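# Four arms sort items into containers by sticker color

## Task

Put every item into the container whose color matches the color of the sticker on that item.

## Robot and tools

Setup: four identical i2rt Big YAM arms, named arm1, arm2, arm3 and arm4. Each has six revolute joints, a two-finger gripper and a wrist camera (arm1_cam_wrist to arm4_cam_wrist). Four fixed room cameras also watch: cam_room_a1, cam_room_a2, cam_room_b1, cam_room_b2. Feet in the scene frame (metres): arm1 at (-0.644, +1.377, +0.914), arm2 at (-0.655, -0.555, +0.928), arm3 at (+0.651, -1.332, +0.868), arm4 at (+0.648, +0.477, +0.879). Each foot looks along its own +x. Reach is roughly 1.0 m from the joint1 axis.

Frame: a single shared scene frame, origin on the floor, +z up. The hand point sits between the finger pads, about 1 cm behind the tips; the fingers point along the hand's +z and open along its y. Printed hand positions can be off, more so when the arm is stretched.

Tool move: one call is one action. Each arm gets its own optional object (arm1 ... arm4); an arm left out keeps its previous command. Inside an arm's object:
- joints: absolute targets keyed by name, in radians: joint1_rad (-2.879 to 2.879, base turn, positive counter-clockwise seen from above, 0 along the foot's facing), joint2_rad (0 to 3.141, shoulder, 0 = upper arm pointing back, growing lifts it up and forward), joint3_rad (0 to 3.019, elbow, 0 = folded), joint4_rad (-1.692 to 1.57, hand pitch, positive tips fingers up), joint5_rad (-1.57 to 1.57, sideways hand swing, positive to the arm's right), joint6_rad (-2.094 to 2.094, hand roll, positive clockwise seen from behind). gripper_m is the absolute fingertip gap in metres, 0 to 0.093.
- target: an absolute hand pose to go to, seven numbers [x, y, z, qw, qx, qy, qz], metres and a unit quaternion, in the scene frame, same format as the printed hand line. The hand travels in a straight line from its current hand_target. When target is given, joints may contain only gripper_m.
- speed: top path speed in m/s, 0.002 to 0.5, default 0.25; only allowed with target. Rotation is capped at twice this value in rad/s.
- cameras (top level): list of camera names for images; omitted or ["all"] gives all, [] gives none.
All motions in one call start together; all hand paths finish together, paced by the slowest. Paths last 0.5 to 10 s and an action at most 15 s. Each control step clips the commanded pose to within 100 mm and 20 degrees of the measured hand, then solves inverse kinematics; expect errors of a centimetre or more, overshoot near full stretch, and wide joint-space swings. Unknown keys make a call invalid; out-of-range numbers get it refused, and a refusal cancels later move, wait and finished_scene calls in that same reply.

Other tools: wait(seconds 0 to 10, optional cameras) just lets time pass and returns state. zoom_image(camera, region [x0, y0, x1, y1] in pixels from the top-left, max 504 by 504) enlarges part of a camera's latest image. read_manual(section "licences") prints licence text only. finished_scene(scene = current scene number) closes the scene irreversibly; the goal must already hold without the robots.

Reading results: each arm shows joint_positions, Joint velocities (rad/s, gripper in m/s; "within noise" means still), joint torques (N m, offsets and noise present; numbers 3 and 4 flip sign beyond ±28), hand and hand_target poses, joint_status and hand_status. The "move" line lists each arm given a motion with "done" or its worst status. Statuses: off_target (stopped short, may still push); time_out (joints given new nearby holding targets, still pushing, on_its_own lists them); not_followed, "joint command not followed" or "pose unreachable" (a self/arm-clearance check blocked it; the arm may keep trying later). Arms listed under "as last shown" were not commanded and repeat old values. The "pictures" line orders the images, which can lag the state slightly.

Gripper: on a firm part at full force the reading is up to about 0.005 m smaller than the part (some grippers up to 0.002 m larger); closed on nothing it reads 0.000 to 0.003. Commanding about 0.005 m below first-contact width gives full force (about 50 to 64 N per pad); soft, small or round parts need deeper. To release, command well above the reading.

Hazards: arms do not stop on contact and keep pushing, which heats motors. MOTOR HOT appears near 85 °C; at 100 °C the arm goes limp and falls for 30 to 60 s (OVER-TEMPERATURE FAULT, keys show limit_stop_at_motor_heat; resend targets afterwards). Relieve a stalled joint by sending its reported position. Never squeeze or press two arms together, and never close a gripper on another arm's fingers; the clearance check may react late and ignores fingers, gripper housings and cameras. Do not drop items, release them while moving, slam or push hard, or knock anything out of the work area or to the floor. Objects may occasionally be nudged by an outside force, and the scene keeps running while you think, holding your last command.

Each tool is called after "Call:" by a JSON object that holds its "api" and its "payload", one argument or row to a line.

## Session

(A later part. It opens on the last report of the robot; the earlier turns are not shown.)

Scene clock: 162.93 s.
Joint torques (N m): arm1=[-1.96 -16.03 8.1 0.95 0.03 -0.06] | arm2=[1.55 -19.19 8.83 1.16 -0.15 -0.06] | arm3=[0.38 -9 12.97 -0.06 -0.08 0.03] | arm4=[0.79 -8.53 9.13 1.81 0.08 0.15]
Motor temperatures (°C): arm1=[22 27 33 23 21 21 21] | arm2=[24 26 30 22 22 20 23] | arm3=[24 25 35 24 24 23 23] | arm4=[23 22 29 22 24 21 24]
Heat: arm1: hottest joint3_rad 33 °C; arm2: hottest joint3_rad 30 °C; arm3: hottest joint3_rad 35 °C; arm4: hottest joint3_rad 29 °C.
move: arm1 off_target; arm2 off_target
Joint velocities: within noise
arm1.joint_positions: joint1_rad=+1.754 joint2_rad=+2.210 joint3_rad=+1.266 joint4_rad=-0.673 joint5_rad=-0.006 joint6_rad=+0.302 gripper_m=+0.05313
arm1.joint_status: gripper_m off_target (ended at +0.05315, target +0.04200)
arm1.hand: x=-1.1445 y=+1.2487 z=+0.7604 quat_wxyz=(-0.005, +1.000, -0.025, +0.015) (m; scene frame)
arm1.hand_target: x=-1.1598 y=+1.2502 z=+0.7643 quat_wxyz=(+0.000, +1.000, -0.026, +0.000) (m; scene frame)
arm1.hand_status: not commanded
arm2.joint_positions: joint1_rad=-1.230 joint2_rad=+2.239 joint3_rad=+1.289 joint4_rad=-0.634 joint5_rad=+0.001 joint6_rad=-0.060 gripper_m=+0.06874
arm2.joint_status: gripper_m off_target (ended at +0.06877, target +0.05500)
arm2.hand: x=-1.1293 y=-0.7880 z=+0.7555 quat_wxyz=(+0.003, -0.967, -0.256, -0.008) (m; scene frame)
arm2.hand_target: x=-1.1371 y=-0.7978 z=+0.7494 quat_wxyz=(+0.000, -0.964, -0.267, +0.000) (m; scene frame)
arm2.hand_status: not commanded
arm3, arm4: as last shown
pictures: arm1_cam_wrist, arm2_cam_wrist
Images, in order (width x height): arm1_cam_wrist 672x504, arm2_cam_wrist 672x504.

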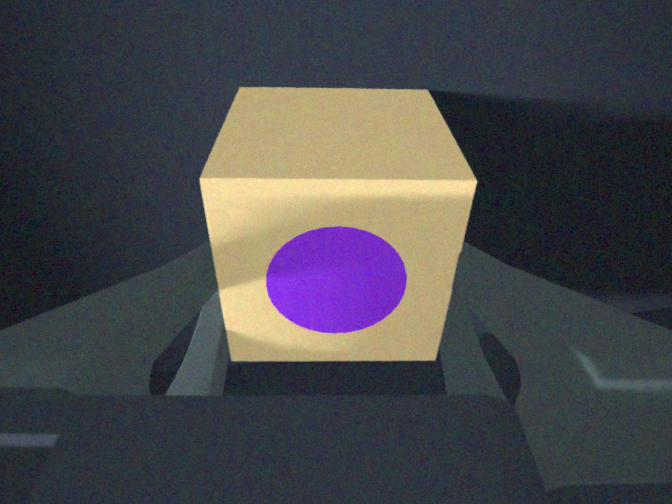

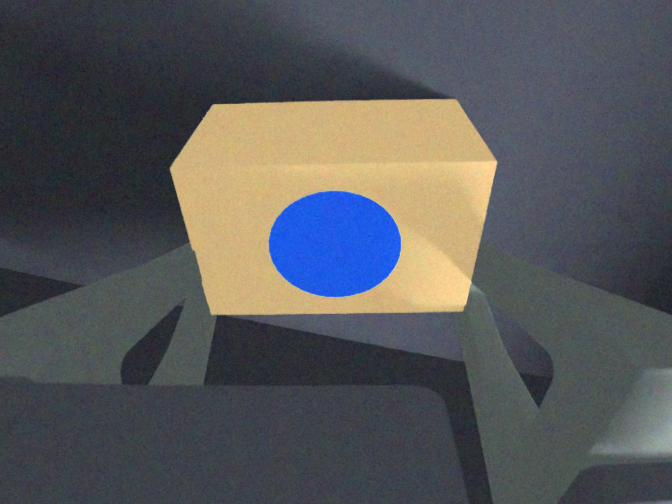

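Call:
{"api": "move", "payload": {
  "arm1": {"target":[-1.13,1.25,1.12,0,0.9996,-0.026,0]},
  "arm2": {"target":[-1.12,-0.79,1.12,0,0.9636,0.2672,0]},
  "arm4": {"joints":{"joint1_rad":0.9,"joint2_rad":0.9,"joint4_rad":-0.5}},
  "cameras": ["arm1_cam_wrist","arm2_cam_wrist","arm4_cam_wrist"]
}}

Scene clock: 176.20 s.
Joint torques (N m): arm1=[-1.49 -13.57 14.71 -0.03 0.03 0.09] | arm2=[1.49 -17.85 14.52 0.2 -0.15 -0.07] | arm3=[0.38 -9.05 12.97 -0.08 -0.08 0.02] | arm4=[0.67 -5.07 9.72 2.15 0.17 0.13]
Motor temperatures (°C): arm1=[22 27 32 23 21 21 22] | arm2=[24 26 30 22 22 20 23] | arm3=[24 25 36 23 24 23 23] | arm4=[23 22 30 22 24 21 24]
Heat: arm1: hottest joint3_rad 32 °C; arm2: hottest joint3_rad 30 °C; arm3: hottest joint3_rad 36 °C; arm4: hottest joint3_rad 30 °C.
move: arm1 off_target; arm2 off_target; arm4 done
Joint velocities: within noise
arm1.joint_positions: joint1_rad=+1.754 joint2_rad=+1.688 joint3_rad=+1.483 joint4_rad=-1.429 joint5_rad=-0.006 joint6_rad=+0.302 gripper_m=+0.05312
arm1.joint_status: not commanded
arm1.hand: x=-1.1172 y=+1.2535 z=+1.0964 quat_wxyz=(-0.007, +0.999, -0.025, +0.023) (m; scene frame)
arm1.hand_target: x=-1.1290 y=+1.2503 z=+1.1199 quat_wxyz=(+0.000, +1.000, -0.026, +0.000) (m; scene frame)
arm1.hand_status: off_target (0.027 m and 2.8 deg from the pose sent, 0.360 m and 1.9 deg at the start)
arm2.joint_positions: joint1_rad=-1.230 joint2_rad=+1.704 joint3_rad=+1.513 joint4_rad=-1.406 joint5_rad=+0.001 joint6_rad=-0.060 gripper_m=+0.06874
arm2.joint_status: not commanded
arm2.hand: x=-1.1113 y=-0.7799 z=+1.1052 quat_wxyz=(+0.004, -0.967, -0.256, -0.014) (m; scene frame)
arm2.hand_target: x=-1.1194 y=-0.7897 z=+1.1199 quat_wxyz=(+0.000, -0.964, -0.267, +0.000) (m; scene frame)
arm2.hand_status: off_target (0.020 m and 2.1 deg from the pose sent, 0.365 m and 1.6 deg at the start)
arm3: as last shown
arm4.joint_positions: joint1_rad=+0.898 joint2_rad=+0.911 joint3_rad=+1.431 joint4_rad=-0.518 joint5_rad=+0.004 joint6_rad=-0.010 gripper_m=+0.09401
arm4.joint_status: all done
arm4.hand: x=+0.3082 y=+0.7240 z=+1.5416 quat_wxyz=(-0.218, +0.672, -0.214, -0.674) (m; scene frame)
arm4.hand_target: x=+0.3150 y=+0.7186 z=+1.5578 quat_wxyz=(-0.218, +0.657, -0.213, -0.689) (m; scene frame)
arm4.hand_status: not commanded
pictures: arm1_cam_wrist, arm2_cam_wrist, arm4_cam_wrist
Images, in order (width x height): arm1_cam_wrist 672x504, arm2_cam_wrist 672x504, arm4_cam_wrist 672x504.

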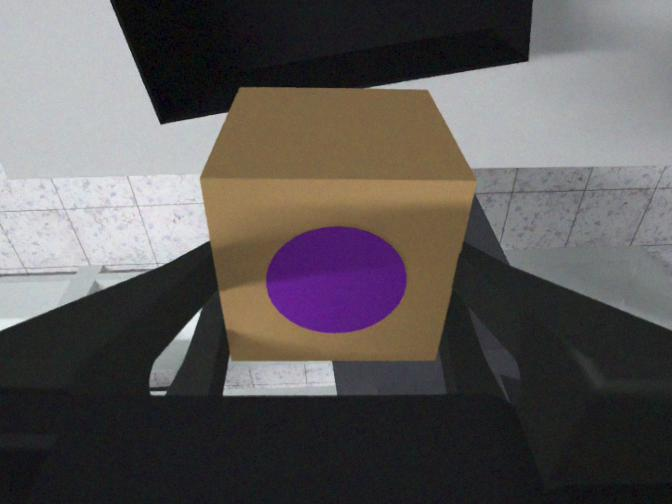

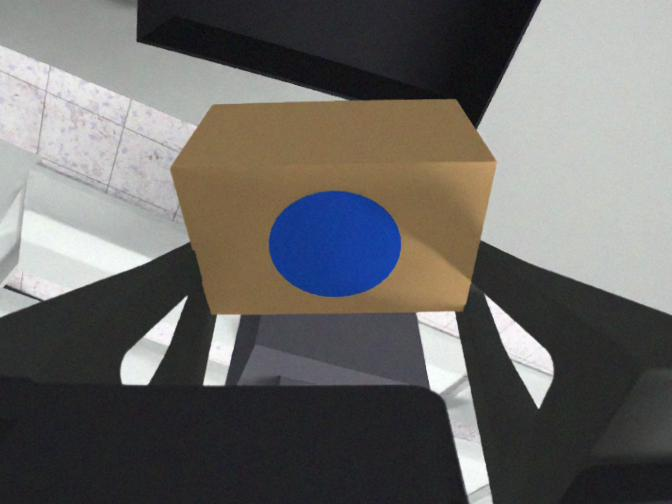

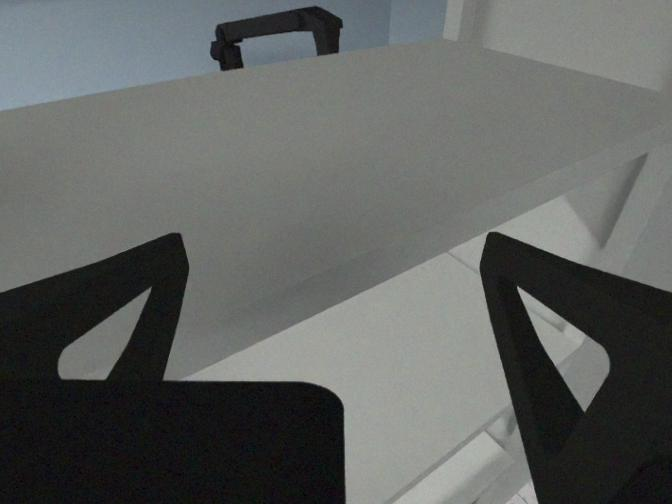

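Call:
{"api": "zoom_image", "payload": {
  "camera": "arm4_cam_wrist",
  "region": [170, 0, 672, 504]
}}

Scaled by 1.000.

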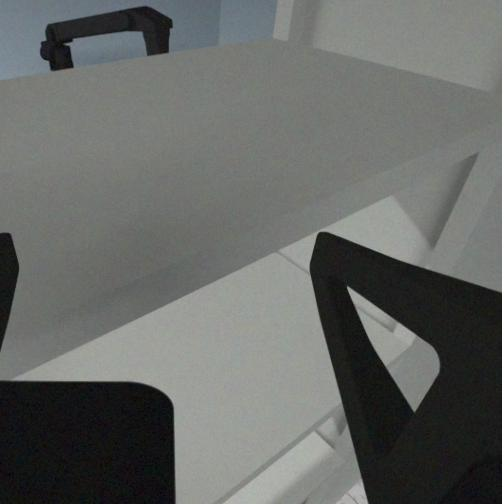

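Call:
{"api": "move", "payload": {
  "arm1": {"joints":{"joint1_rad":-2.25,"joint2_rad":0.55,"joint3_rad":1.4,"joint4_rad":-0.9,"joint6_rad":0}},
  "arm2": {"joints":{"joint1_rad":2.12,"joint2_rad":0.55,"joint3_rad":1.4,"joint4_rad":-0.9,"joint6_rad":0}},
  "arm4": {"joints":{"joint1_rad":0.91,"joint2_rad":0.55,"joint3_rad":1.4,"joint4_rad":-0.9}}
}}

Scene clock: 230.27 s.
Joint torques (N m): arm1=[-2.14 5.83 10.41 2.24 -0.05 -0.02] | arm2=[1.03 2.61 9.58 2.93 0.12 0.21] | arm3=[0.38 -9.11 13 -0.05 -0.08 0.03] | arm4=[1.61 2.43 7.69 1.11 0.13 0.14]
Motor temperatures (°C): arm1=[22 26 34 23 21 21 22] | arm2=[24 27 33 22 22 20 24] | arm3=[24 25 37 23 24 23 23] | arm4=[23 22 35 22 24 21 24]
Heat: arm1: hottest joint3_rad 34 °C; arm2: hottest joint3_rad 33 °C; arm3: hottest joint3_rad 37 °C; arm4: hottest joint3_rad 35 °C.
move: arm1 done; arm2 done; arm4 done
Joint velocities: within noise
arm1.joint_positions: joint1_rad=-2.243 joint2_rad=+0.542 joint3_rad=+1.380 joint4_rad=-0.913 joint5_rad=-0.005 joint6_rad=+0.007 gripper_m=+0.05312
arm1.joint_status: all done
arm1.hand: x=-0.4412 y=+1.2435 z=+1.5601 quat_wxyz=(-0.645, -0.218, -0.705, +0.199) (m; scene frame)
arm1.hand_target: x=-0.4428 y=+1.2430 z=+1.5716 quat_wxyz=(-0.652, -0.215, -0.697, +0.206) (m; scene frame)
arm1.hand_status: not commanded
arm2.joint_positions: joint1_rad=+2.115 joint2_rad=+0.544 joint3_rad=+1.395 joint4_rad=-0.907 joint5_rad=-0.005 joint6_rad=-0.014 gripper_m=+0.06879
arm2.joint_status: all done
arm2.hand: x=-0.4749 y=-0.4158 z=+1.5869 quat_wxyz=(-0.652, +0.241, -0.684, -0.221) (m; scene frame)
arm2.hand_target: x=-0.4736 y=-0.4139 z=+1.5899 quat_wxyz=(-0.652, +0.237, -0.684, -0.227) (m; scene frame)
arm2.hand_status: not commanded
arm3.joint_positions: joint1_rad=+0.135 joint2_rad=+1.204 joint3_rad=+1.442 joint4_rad=-1.698 joint5_rad=+0.004 joint6_rad=-0.008 gripper_m=+0.09396
arm3.joint_status: not commanded
arm3.hand: x=+0.6542 y=-1.6745 z=+1.2262 quat_wxyz=(-0.043, -0.698, -0.713, +0.045) (m; scene frame)
arm3.hand_target: x=+0.6501 y=-1.6792 z=+1.2488 quat_wxyz=(-0.062, -0.704, -0.705, +0.062) (m; scene frame)
arm3.hand_status: not commanded
arm4.joint_positions: joint1_rad=+0.901 joint2_rad=+0.551 joint3_rad=+1.392 joint4_rad=-0.889 joint5_rad=+0.004 joint6_rad=-0.010 gripper_m=+0.09401
arm4.joint_status: all done
arm4.hand: x=+0.4593 y=+0.6160 z=+1.5391 quat_wxyz=(-0.211, +0.689, -0.218, -0.658) (m; scene frame)
arm4.hand_target: x=+0.4608 y=+0.6126 z=+1.5407 quat_wxyz=(-0.205, +0.690, -0.219, -0.659) (m; scene frame)
arm4.hand_status: not commanded
pictures: arm1_cam_wrist, arm2_cam_wrist, arm3_cam_wrist, arm4_cam_wrist, cam_room_a1, cam_room_a2, cam_room_b1, cam_room_b2
Images, in order (width x height): arm1_cam_wrist 672x504, arm2_cam_wrist 672x504, arm3_cam_wrist 672x504, arm4_cam_wrist 672x504, cam_room_a1 672x504, cam_room_a2 672x504, cam_room_b1 672x504, cam_room_b2 672x504.

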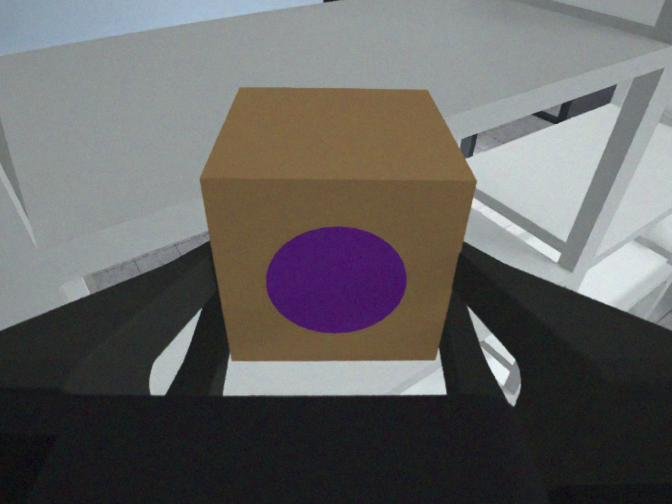

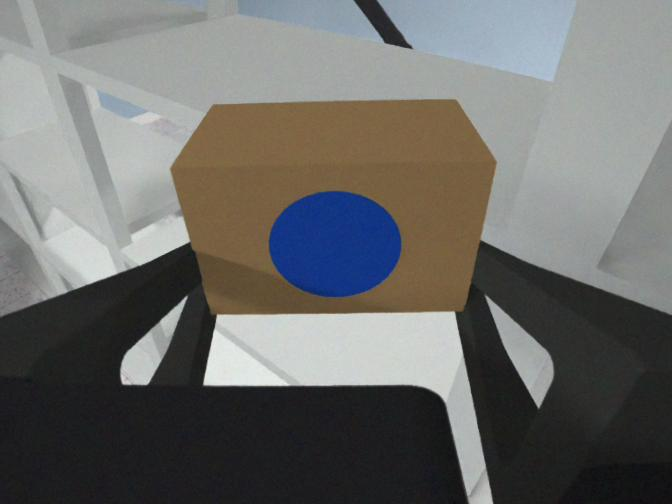

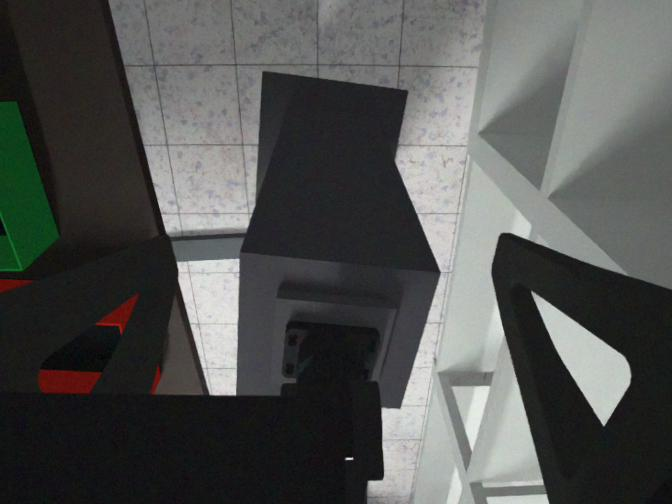

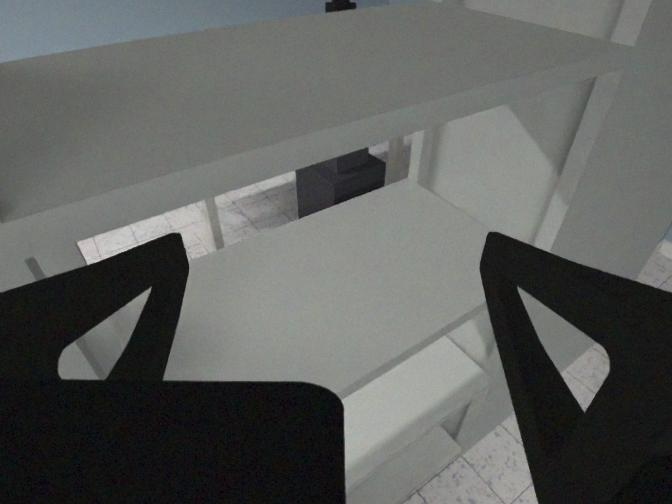

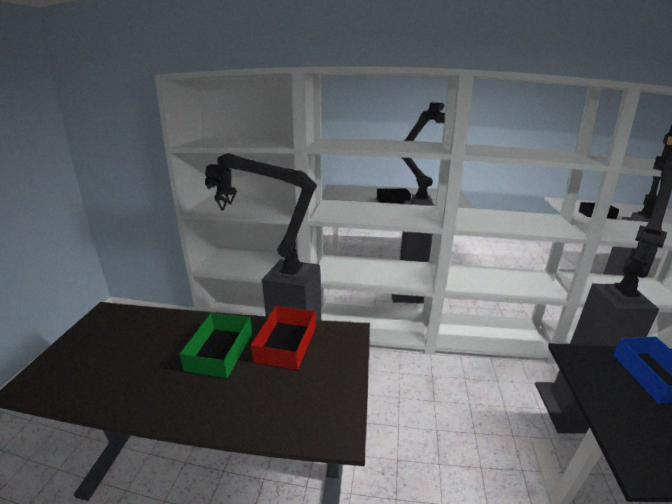

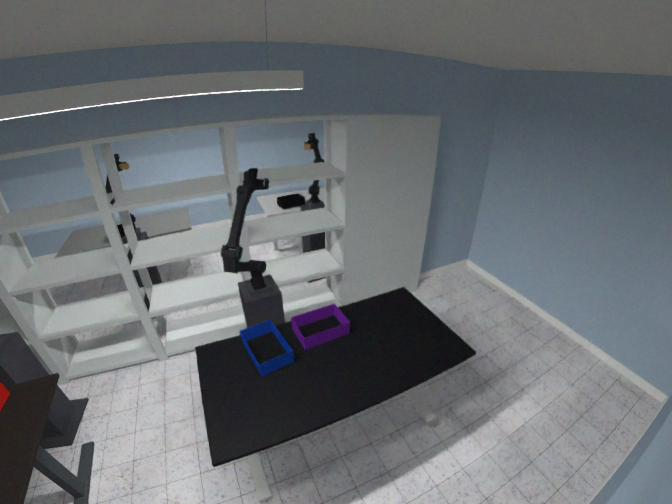

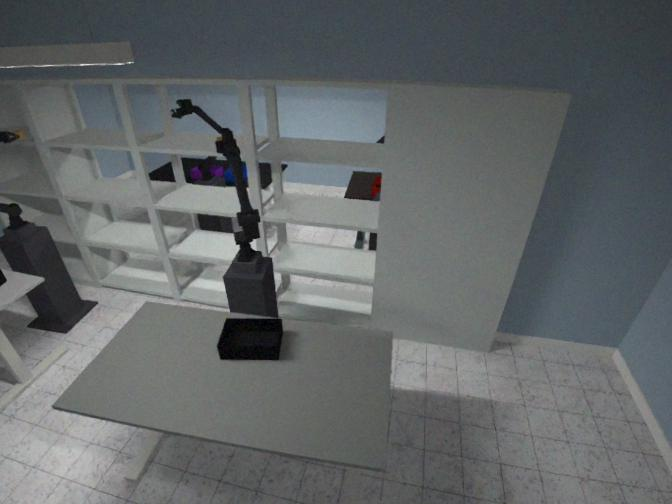

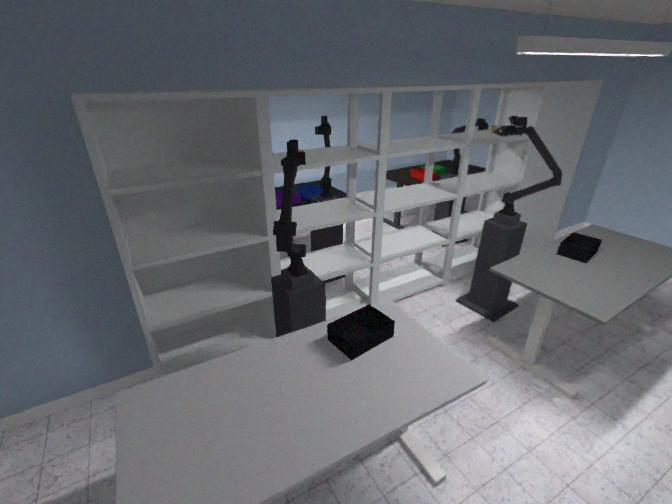

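Call:
{"api": "move", "payload": {
  "arm1": {"target":[-0.30,1.136,1.18,0.6744,0.2126,0.6744,-0.2126]},
  "arm4": {"target":[0.32,0.706,1.17,-0.3265,-0.3265,0.6272,0.6272]}
}}

Scene clock: 250.23 s.
Joint torques (N m): arm1=[-2.43 -1.9 11.07 3 0 -0.01] | arm2=[1.2 2.73 9.62 2.92 0.12 0.21] | arm3=[0.38 -8.94 12.96 -0.05 -0.09 0.02] | arm4=[1.32 -3.19 8.98 2.1 0.21 0.11]
Motor temperatures (°C): arm1=[22 26 34 23 21 21 23] | arm2=[24 26 32 22 22 20 25] | arm3=[24 25 37 23 24 23 23] | arm4=[23 22 34 22 24 21 24]
Heat: arm1: hottest joint3_rad 34 °C; arm2: hottest joint3_rad 32 °C; arm3: hottest joint3_rad 37 °C; arm4: hottest joint3_rad 34 °C.
move: arm1 off_target; arm4 done
Joint velocities: within noise
arm1.joint_positions: joint1_rad=-2.247 joint2_rad=+0.926 joint3_rad=+0.348 joint4_rad=+0.553 joint5_rad=-0.007 joint6_rad=+0.007 gripper_m=+0.05312
arm1.joint_status: not commanded
arm1.hand: x=-0.2990 y=+1.1408 z=+1.1669 quat_wxyz=(-0.662, -0.214, -0.689, +0.205) (m; scene frame)
arm1.hand_target: x=-0.3002 y=+1.1362 z=+1.1799 quat_wxyz=(-0.674, -0.213, -0.675, +0.213) (m; scene frame)
arm1.hand_status: off_target (0.014 m and 2.4 deg from the pose sent, 0.420 m and 5.2 deg at the start)
arm2, arm3: as last shown
arm4.joint_positions: joint1_rad=+0.906 joint2_rad=+0.795 joint3_rad=+0.373 joint4_rad=+0.407 joint5_rad=+0.008 joint6_rad=+1.550 gripper_m=+0.09401
arm4.joint_status: not commanded
arm4.hand: x=+0.3224 y=+0.7083 z=+1.1684 quat_wxyz=(+0.318, +0.331, -0.630, -0.627) (m; scene frame)
arm4.hand_target: x=+0.3201 y=+0.7060 z=+1.1700 quat_wxyz=(+0.326, +0.327, -0.627, -0.627) (m; scene frame)
arm4.hand_status: done (0.004 m and 1.2 deg from the pose sent, 0.405 m and 90.3 deg at the start)
pictures: arm1_cam_wrist, arm2_cam_wrist, arm3_cam_wrist, arm4_cam_wrist, cam_room_a1, cam_room_a2, cam_room_b1, cam_room_b2
Images, in order (width x height): arm1_cam_wrist 672x504, arm2_cam_wrist 672x504, arm3_cam_wrist 672x504, arm4_cam_wrist 672x504, cam_room_a1 672x504, cam_room_a2 672x504, cam_room_b1 672x504, cam_room_b2 672x504.

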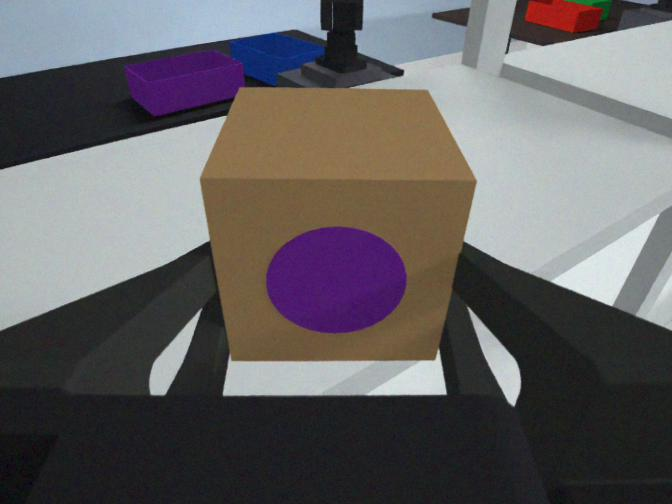

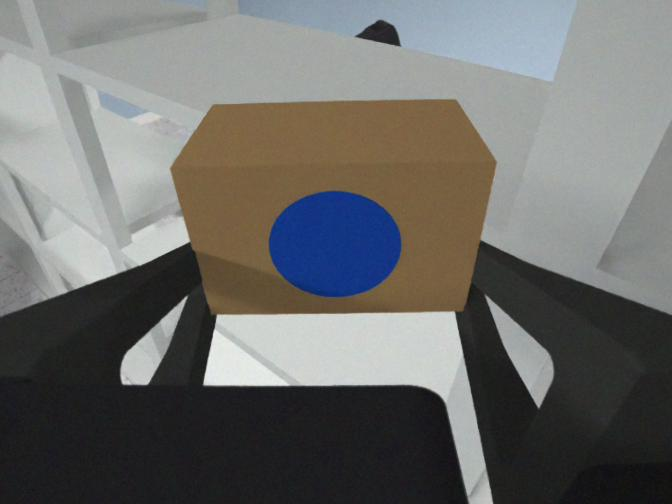

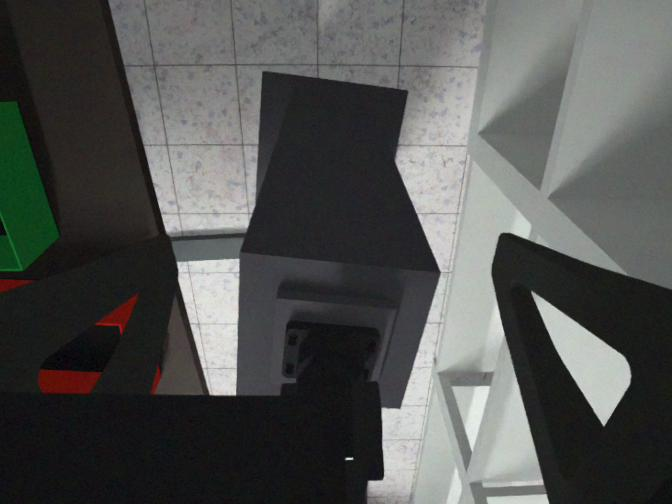

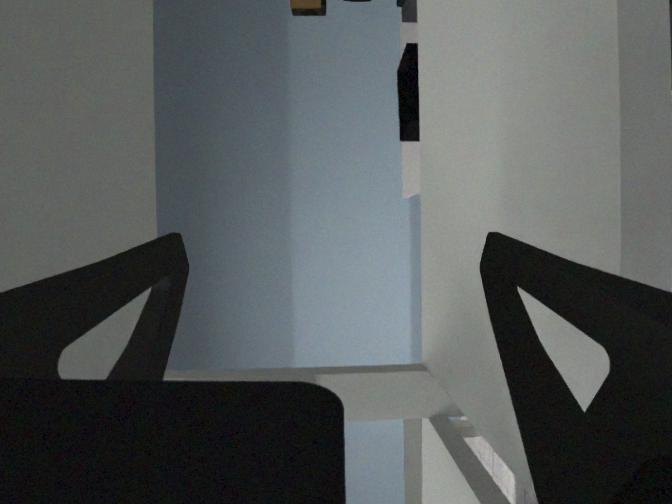

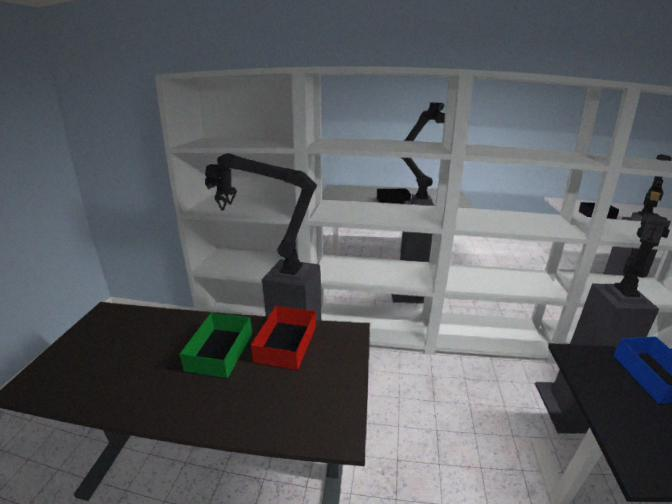

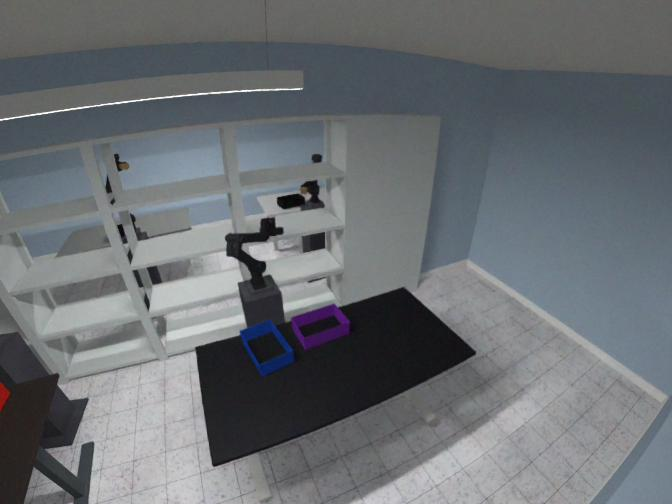

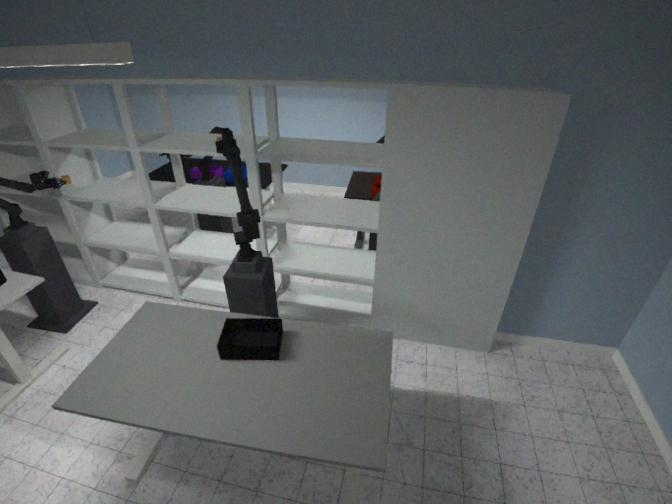

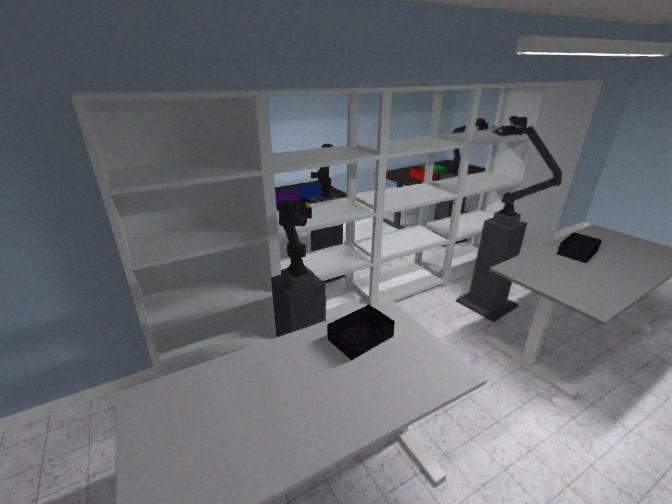

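Call:
{"api": "move", "payload": {
  "arm1": {"target":[0.0,0.926,1.18,0.6744,0.2126,0.6744,-0.2126]},
  "arm4": {"target":[0.125,0.842,1.17,-0.3265,-0.3265,0.6272,0.6272]},
  "cameras": ["arm1_cam_wrist","arm4_cam_wrist","cam_room_b2"]
}}

Scene clock: 256.87 s.
Joint torques (N m): arm1=[-2.43 -16.38 15.56 1.69 0.11 0.05] | arm2=[1.2 2.73 9.59 2.89 0.12 0.2] | arm3=[0.38 -9 12.92 -0.05 -0.09 0.04] | arm4=[1.32 -13.1 11.25 1.81 0.05 0.1]
Motor temperatures (°C): arm1=[22 26 34 23 21 21 23] | arm2=[24 26 31 22 22 20 25] | arm3=[24 25 37 23 24 23 23] | arm4=[23 22 33 22 24 21 24]
Heat: arm1: hottest joint3_rad 34 °C; arm2: hottest joint3_rad 31 °C; arm3: hottest joint3_rad 37 °C; arm4: hottest joint3_rad 33 °C.
move: arm1 off_target; arm4 off_target
Joint velocities: within noise
arm1.joint_positions: joint1_rad=-2.247 joint2_rad=+1.887 joint3_rad=+1.292 joint4_rad=+0.557 joint5_rad=-0.005 joint6_rad=+0.007 gripper_m=+0.05312
arm1.joint_status: not commanded
arm1.hand: x=-0.0103 y=+0.9398 z=+1.1482 quat_wxyz=(-0.657, -0.216, -0.693, +0.204) (m; scene frame)
arm1.hand_target: x=-0.0024 y=+0.9277 z=+1.1801 quat_wxyz=(-0.674, -0.213, -0.674, +0.213) (m; scene frame)
arm1.hand_status: off_target (0.036 m and 3.1 deg from the pose sent, 0.368 m and 2.4 deg at the start)
arm2, arm3: as last shown
arm4.joint_positions: joint1_rad=+0.906 joint2_rad=+1.524 joint3_rad=+0.881 joint4_rad=+0.609 joint5_rad=+0.009 joint6_rad=+1.552 gripper_m=+0.09401
arm4.joint_status: not commanded
arm4.hand: x=+0.1385 y=+0.8361 z=+1.1551 quat_wxyz=(+0.315, +0.334, -0.636, -0.620) (m; scene frame)
arm4.hand_target: x=+0.1260 y=+0.8412 z=+1.1701 quat_wxyz=(+0.327, +0.327, -0.627, -0.627) (m; scene frame)
arm4.hand_status: off_target (0.021 m and 2.0 deg from the pose sent, 0.238 m and 1.1 deg at the start)
pictures: arm1_cam_wrist, arm4_cam_wrist, cam_room_b2
Images, in order (width x height): arm1_cam_wrist 672x504, arm4_cam_wrist 672x504, cam_room_b2 672x504.

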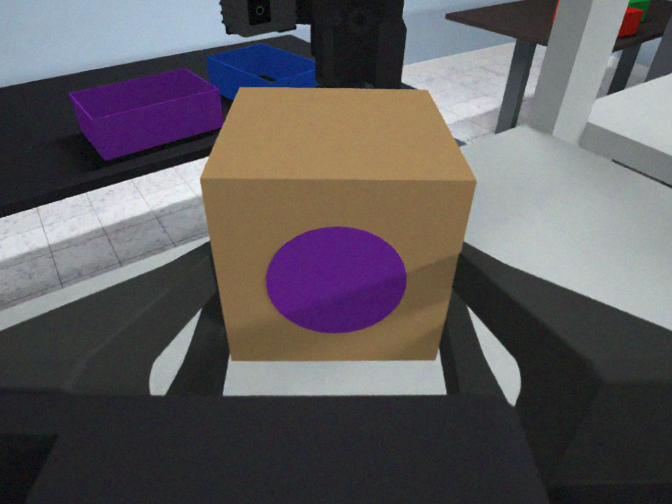

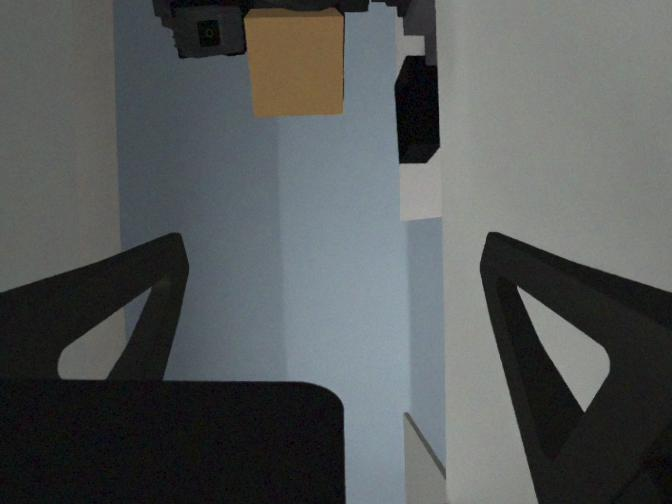

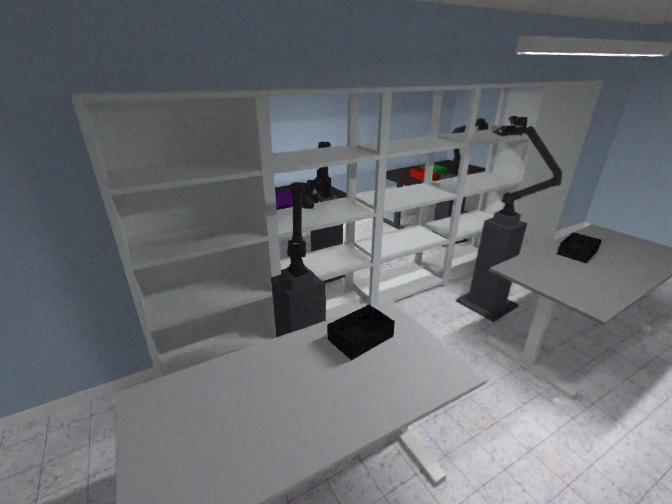

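Call:
{"api": "move", "payload": {
  "arm4": {"target":[0.044,0.901,1.19,-0.3265,-0.3265,0.6272,0.6272]},
  "cameras": ["arm4_cam_wrist"]
}}

Scene clock: 267.07 s.
Joint torques (N m): arm1=[-2.73 -16.5 15.8 1.55 0.12 0.04] | arm2=[1.26 2.73 9.59 2.93 0.11 0.21] | arm3=[0.38 -9 12.97 -0.08 -0.08 0.03] | arm4=[1.03 -16.44 12.07 1.09 -0.07 0.08]
Motor temperatures (°C): arm1=[22 26 34 23 21 21 23] | arm2=[24 26 31 23 22 20 25] | arm3=[24 25 37 23 24 23 23] | arm4=[23 22 35 22 24 21 24]
Heat: arm1: hottest joint3_rad 34 °C; arm2: hottest joint3_rad 31 °C; arm3: hottest joint3_rad 37 °C; arm4: hottest joint3_rad 35 °C.
move: arm4 off_target
Joint velocities: within noise
arm1, arm2, arm3: as last shown
arm4.joint_positions: joint1_rad=+0.906 joint2_rad=+1.723 joint3_rad=+1.206 joint4_rad=+0.506 joint5_rad=+0.006 joint6_rad=+1.552 gripper_m=+0.09401
arm4.joint_status: not commanded
arm4.hand: x=+0.0556 y=+0.8934 z=+1.1832 quat_wxyz=(+0.320, +0.331, -0.628, -0.627) (m; scene frame)
arm4.hand_target: x=+0.0447 y=+0.9004 z=+1.1897 quat_wxyz=(+0.326, +0.327, -0.627, -0.627) (m; scene frame)
arm4.hand_status: off_target (0.015 m and 1.0 deg from the pose sent, 0.120 m and 2.0 deg at the start)
pictures: arm4_cam_wrist
Images, in order (width x height): arm4_cam_wrist 672x504.

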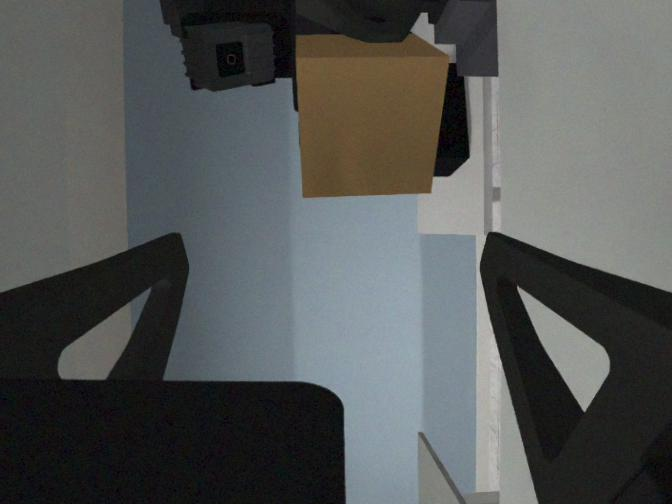

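Call:
{"api": "move", "payload": {
  "arm4": {"target":[-0.036,0.962,1.181,-0.3265,-0.3265,0.6272,0.6272],"speed":0.12},
  "cameras": ["arm4_cam_wrist","arm1_cam_wrist"]
}}

Scene clock: 272.37 s.
Joint torques (N m): arm1=[-2.61 -16.03 15.71 1.59 0.08 0.03] | arm2=[1.14 2.84 9.59 2.92 0.11 0.21] | arm3=[0.44 -9 12.92 -0.05 -0.08 0.02] | arm4=[0.56 -20.37 12.96 1.24 -0.03 0.08]
Motor temperatures (°C): arm1=[22 26 35 23 21 21 23] | arm2=[24 26 31 23 22 20 25] | arm3=[24 25 37 23 24 23 23] | arm4=[23 22 35 22 24 21 24]
Heat: arm1: hottest joint3_rad 35 °C; arm2: hottest joint3_rad 31 °C; arm3: hottest joint3_rad 37 °C; arm4: hottest joint3_rad 35 °C.
move: arm4 off_target
Joint velocities: within noise
arm1, arm2, arm3: as last shown
arm4.joint_positions: joint1_rad=+0.906 joint2_rad=+1.961 joint3_rad=+1.541 joint4_rad=+0.407 joint5_rad=-0.001 joint6_rad=+1.552 gripper_m=+0.09401
arm4.joint_status: not commanded
arm4.hand: x=-0.0265 y=+0.9491 z=+1.1767 quat_wxyz=(+0.322, +0.334, -0.628, -0.625) (m; scene frame)
arm4.hand_target: x=-0.0348 y=+0.9611 z=+1.1807 quat_wxyz=(+0.326, +0.327, -0.627, -0.627) (m; scene frame)
arm4.hand_status: off_target (0.017 m and 1.0 deg from the pose sent, 0.114 m and 1.0 deg at the start)
pictures: arm1_cam_wrist, arm4_cam_wrist
Images, in order (width x height): arm1_cam_wrist 672x504, arm4_cam_wrist 672x504.

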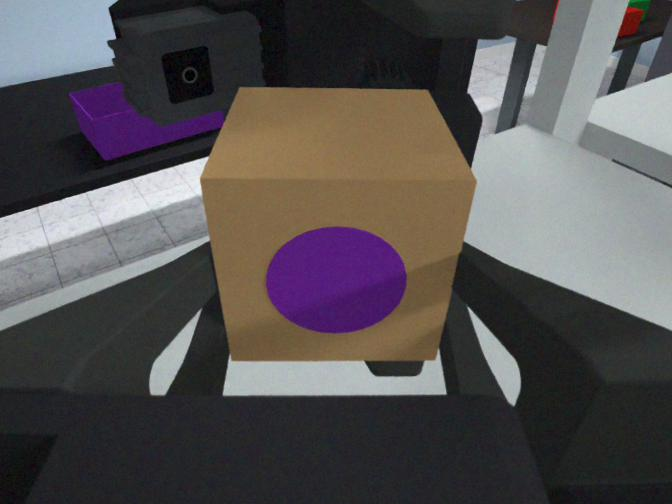

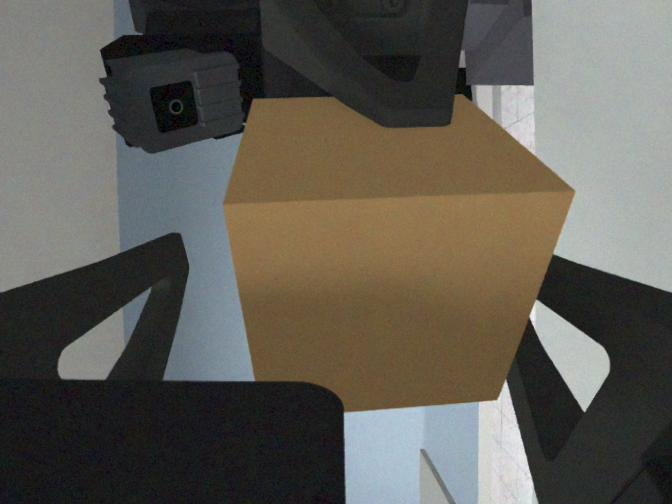

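Call:
{"api": "move", "payload": {
  "arm4": {"target":[-0.036,0.962,1.170,-0.3265,-0.3265,0.6272,0.6272],"speed":0.1},
  "cameras": ["arm4_cam_wrist","arm1_cam_wrist"]
}}

Scene clock: 276.10 s.
Joint torques (N m): arm1=[-2.67 -16.38 15.82 1.68 0.12 -0.01] | arm2=[1.14 2.78 9.57 2.92 0.12 0.21] | arm3=[0.44 -9.11 12.96 -0.03 -0.09 0.02] | arm4=[0.38 -20.42 12.18 1.78 -0.02 0.04]
Motor temperatures (°C): arm1=[22 27 35 23 21 21 23] | arm2=[24 26 31 23 22 20 25] | arm3=[24 25 37 23 24 23 23] | arm4=[23 23 35 22 24 21 24]
Heat: arm1: hottest joint3_rad 35 °C; arm2: hottest joint3_rad 31 °C; arm3: hottest joint3_rad 37 °C; arm4: hottest joint3_rad 35 °C.
move: arm4 off_target
Joint velocities: arm1=[within noise] | arm2=[within noise] | arm3=[within noise] | arm4=[-0.005 -0.015 -0.017 -0.002 -0.007 -0.154 0]
arm1, arm2, arm3: as last shown
arm4.joint_positions: joint1_rad=+0.906 joint2_rad=+1.971 joint3_rad=+1.541 joint4_rad=+0.407 joint5_rad=-0.001 joint6_rad=+1.552 gripper_m=+0.09401
arm4.joint_status: not commanded
arm4.hand: x=-0.0278 y=+0.9499 z=+1.1689 quat_wxyz=(+0.320, +0.335, -0.631, -0.622) (m; scene frame)
arm4.hand_target: x=-0.0351 y=+0.9613 z=+1.1696 quat_wxyz=(+0.326, +0.327, -0.627, -0.627) (m; scene frame)
arm4.hand_status: off_target (0.015 m and 1.4 deg from the pose sent, 0.017 m and 1.0 deg at the start)
pictures: arm1_cam_wrist, arm4_cam_wrist
Images, in order (width x height): arm1_cam_wrist 672x504, arm4_cam_wrist 672x504.

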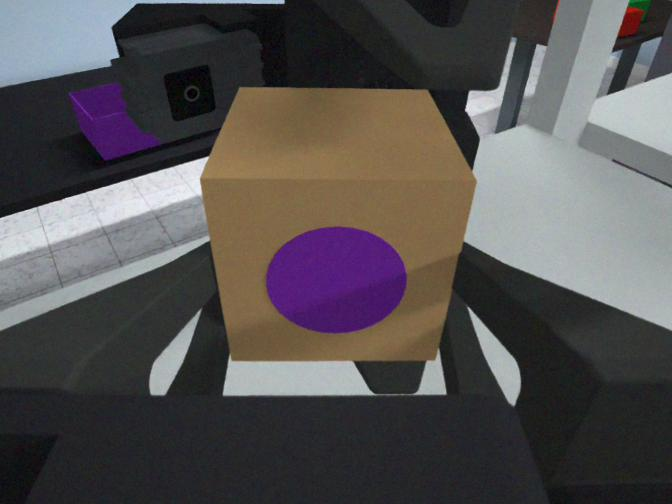

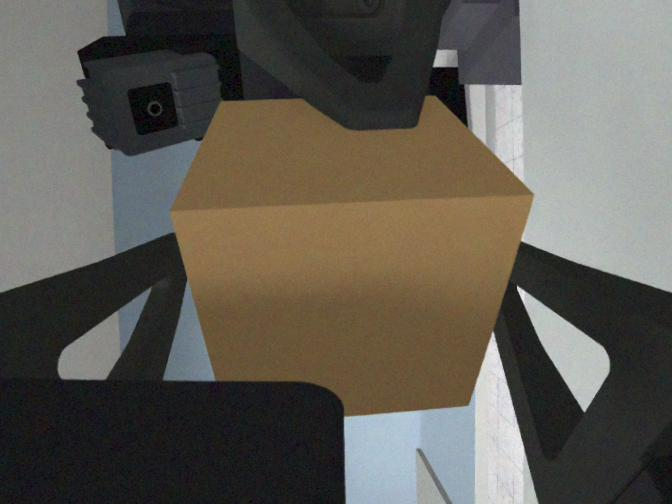

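Call:
{"api": "move", "payload": {
  "arm4": {"joints":{"gripper_m":0.045}},
  "cameras": ["arm4_cam_wrist","arm1_cam_wrist"]
}}

Scene clock: 280.40 s.
Joint torques (N m): arm1=[-2.08 -16.62 15.86 1.57 0.09 0.01] | arm2=[1.2 2.73 9.57 2.91 0.12 0.2] | arm3=[0.44 -9.11 12.93 -0.06 -0.08 0.03] | arm4=[0.56 -20.42 12.07 1.87 -0.03 0.04]
Motor temperatures (°C): arm1=[22 27 35 23 21 21 23] | arm2=[24 26 30 23 22 20 25] | arm3=[24 25 37 23 24 23 23] | arm4=[23 23 35 22 24 21 24]
Heat: arm1: hottest joint3_rad 35 °C; arm2: hottest joint3_rad 30 °C; arm3: hottest joint3_rad 37 °C; arm4: hottest joint3_rad 35 °C.
move: arm4 off_target
Joint velocities: within noise
arm1, arm2, arm3: as last shown
arm1.joint_positions: joint1_rad=-2.247 joint2_rad=+1.887 joint3_rad=+1.292 joint4_rad=+0.557 joint5_rad=-0.005 joint6_rad=+0.011 gripper_m=+0.05312
arm1.hand: x=-0.0104 y=+0.9397 z=+1.1482 quat_wxyz=(-0.657, -0.217, -0.693, +0.203) (m; scene frame)
arm4.joint_positions: joint1_rad=+0.906 joint2_rad=+1.971 joint3_rad=+1.541 joint4_rad=+0.407 joint5_rad=-0.001 joint6_rad=+1.557 gripper_m=+0.05426
arm4.joint_status: gripper_m off_target (ended at +0.05428, target +0.04500)
arm4.hand: x=-0.0278 y=+0.9499 z=+1.1690 quat_wxyz=(+0.322, +0.334, -0.632, -0.621) (m; scene frame)
arm4.hand_target: x=-0.0350 y=+0.9613 z=+1.1698 quat_wxyz=(+0.326, +0.327, -0.627, -0.627) (m; scene frame)
arm4.hand_status: not commanded
pictures: arm1_cam_wrist, arm4_cam_wrist
Images, in order (width x height): arm1_cam_wrist 672x504, arm4_cam_wrist 672x504.

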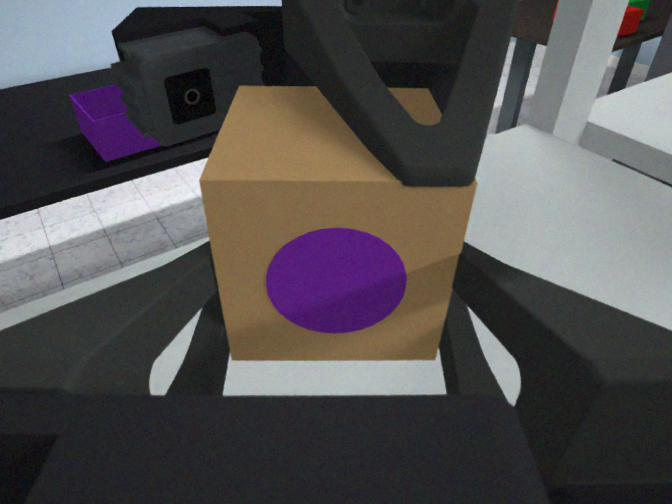

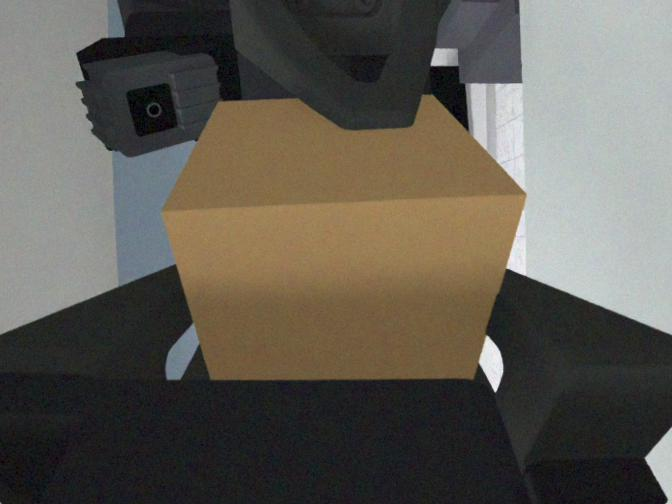

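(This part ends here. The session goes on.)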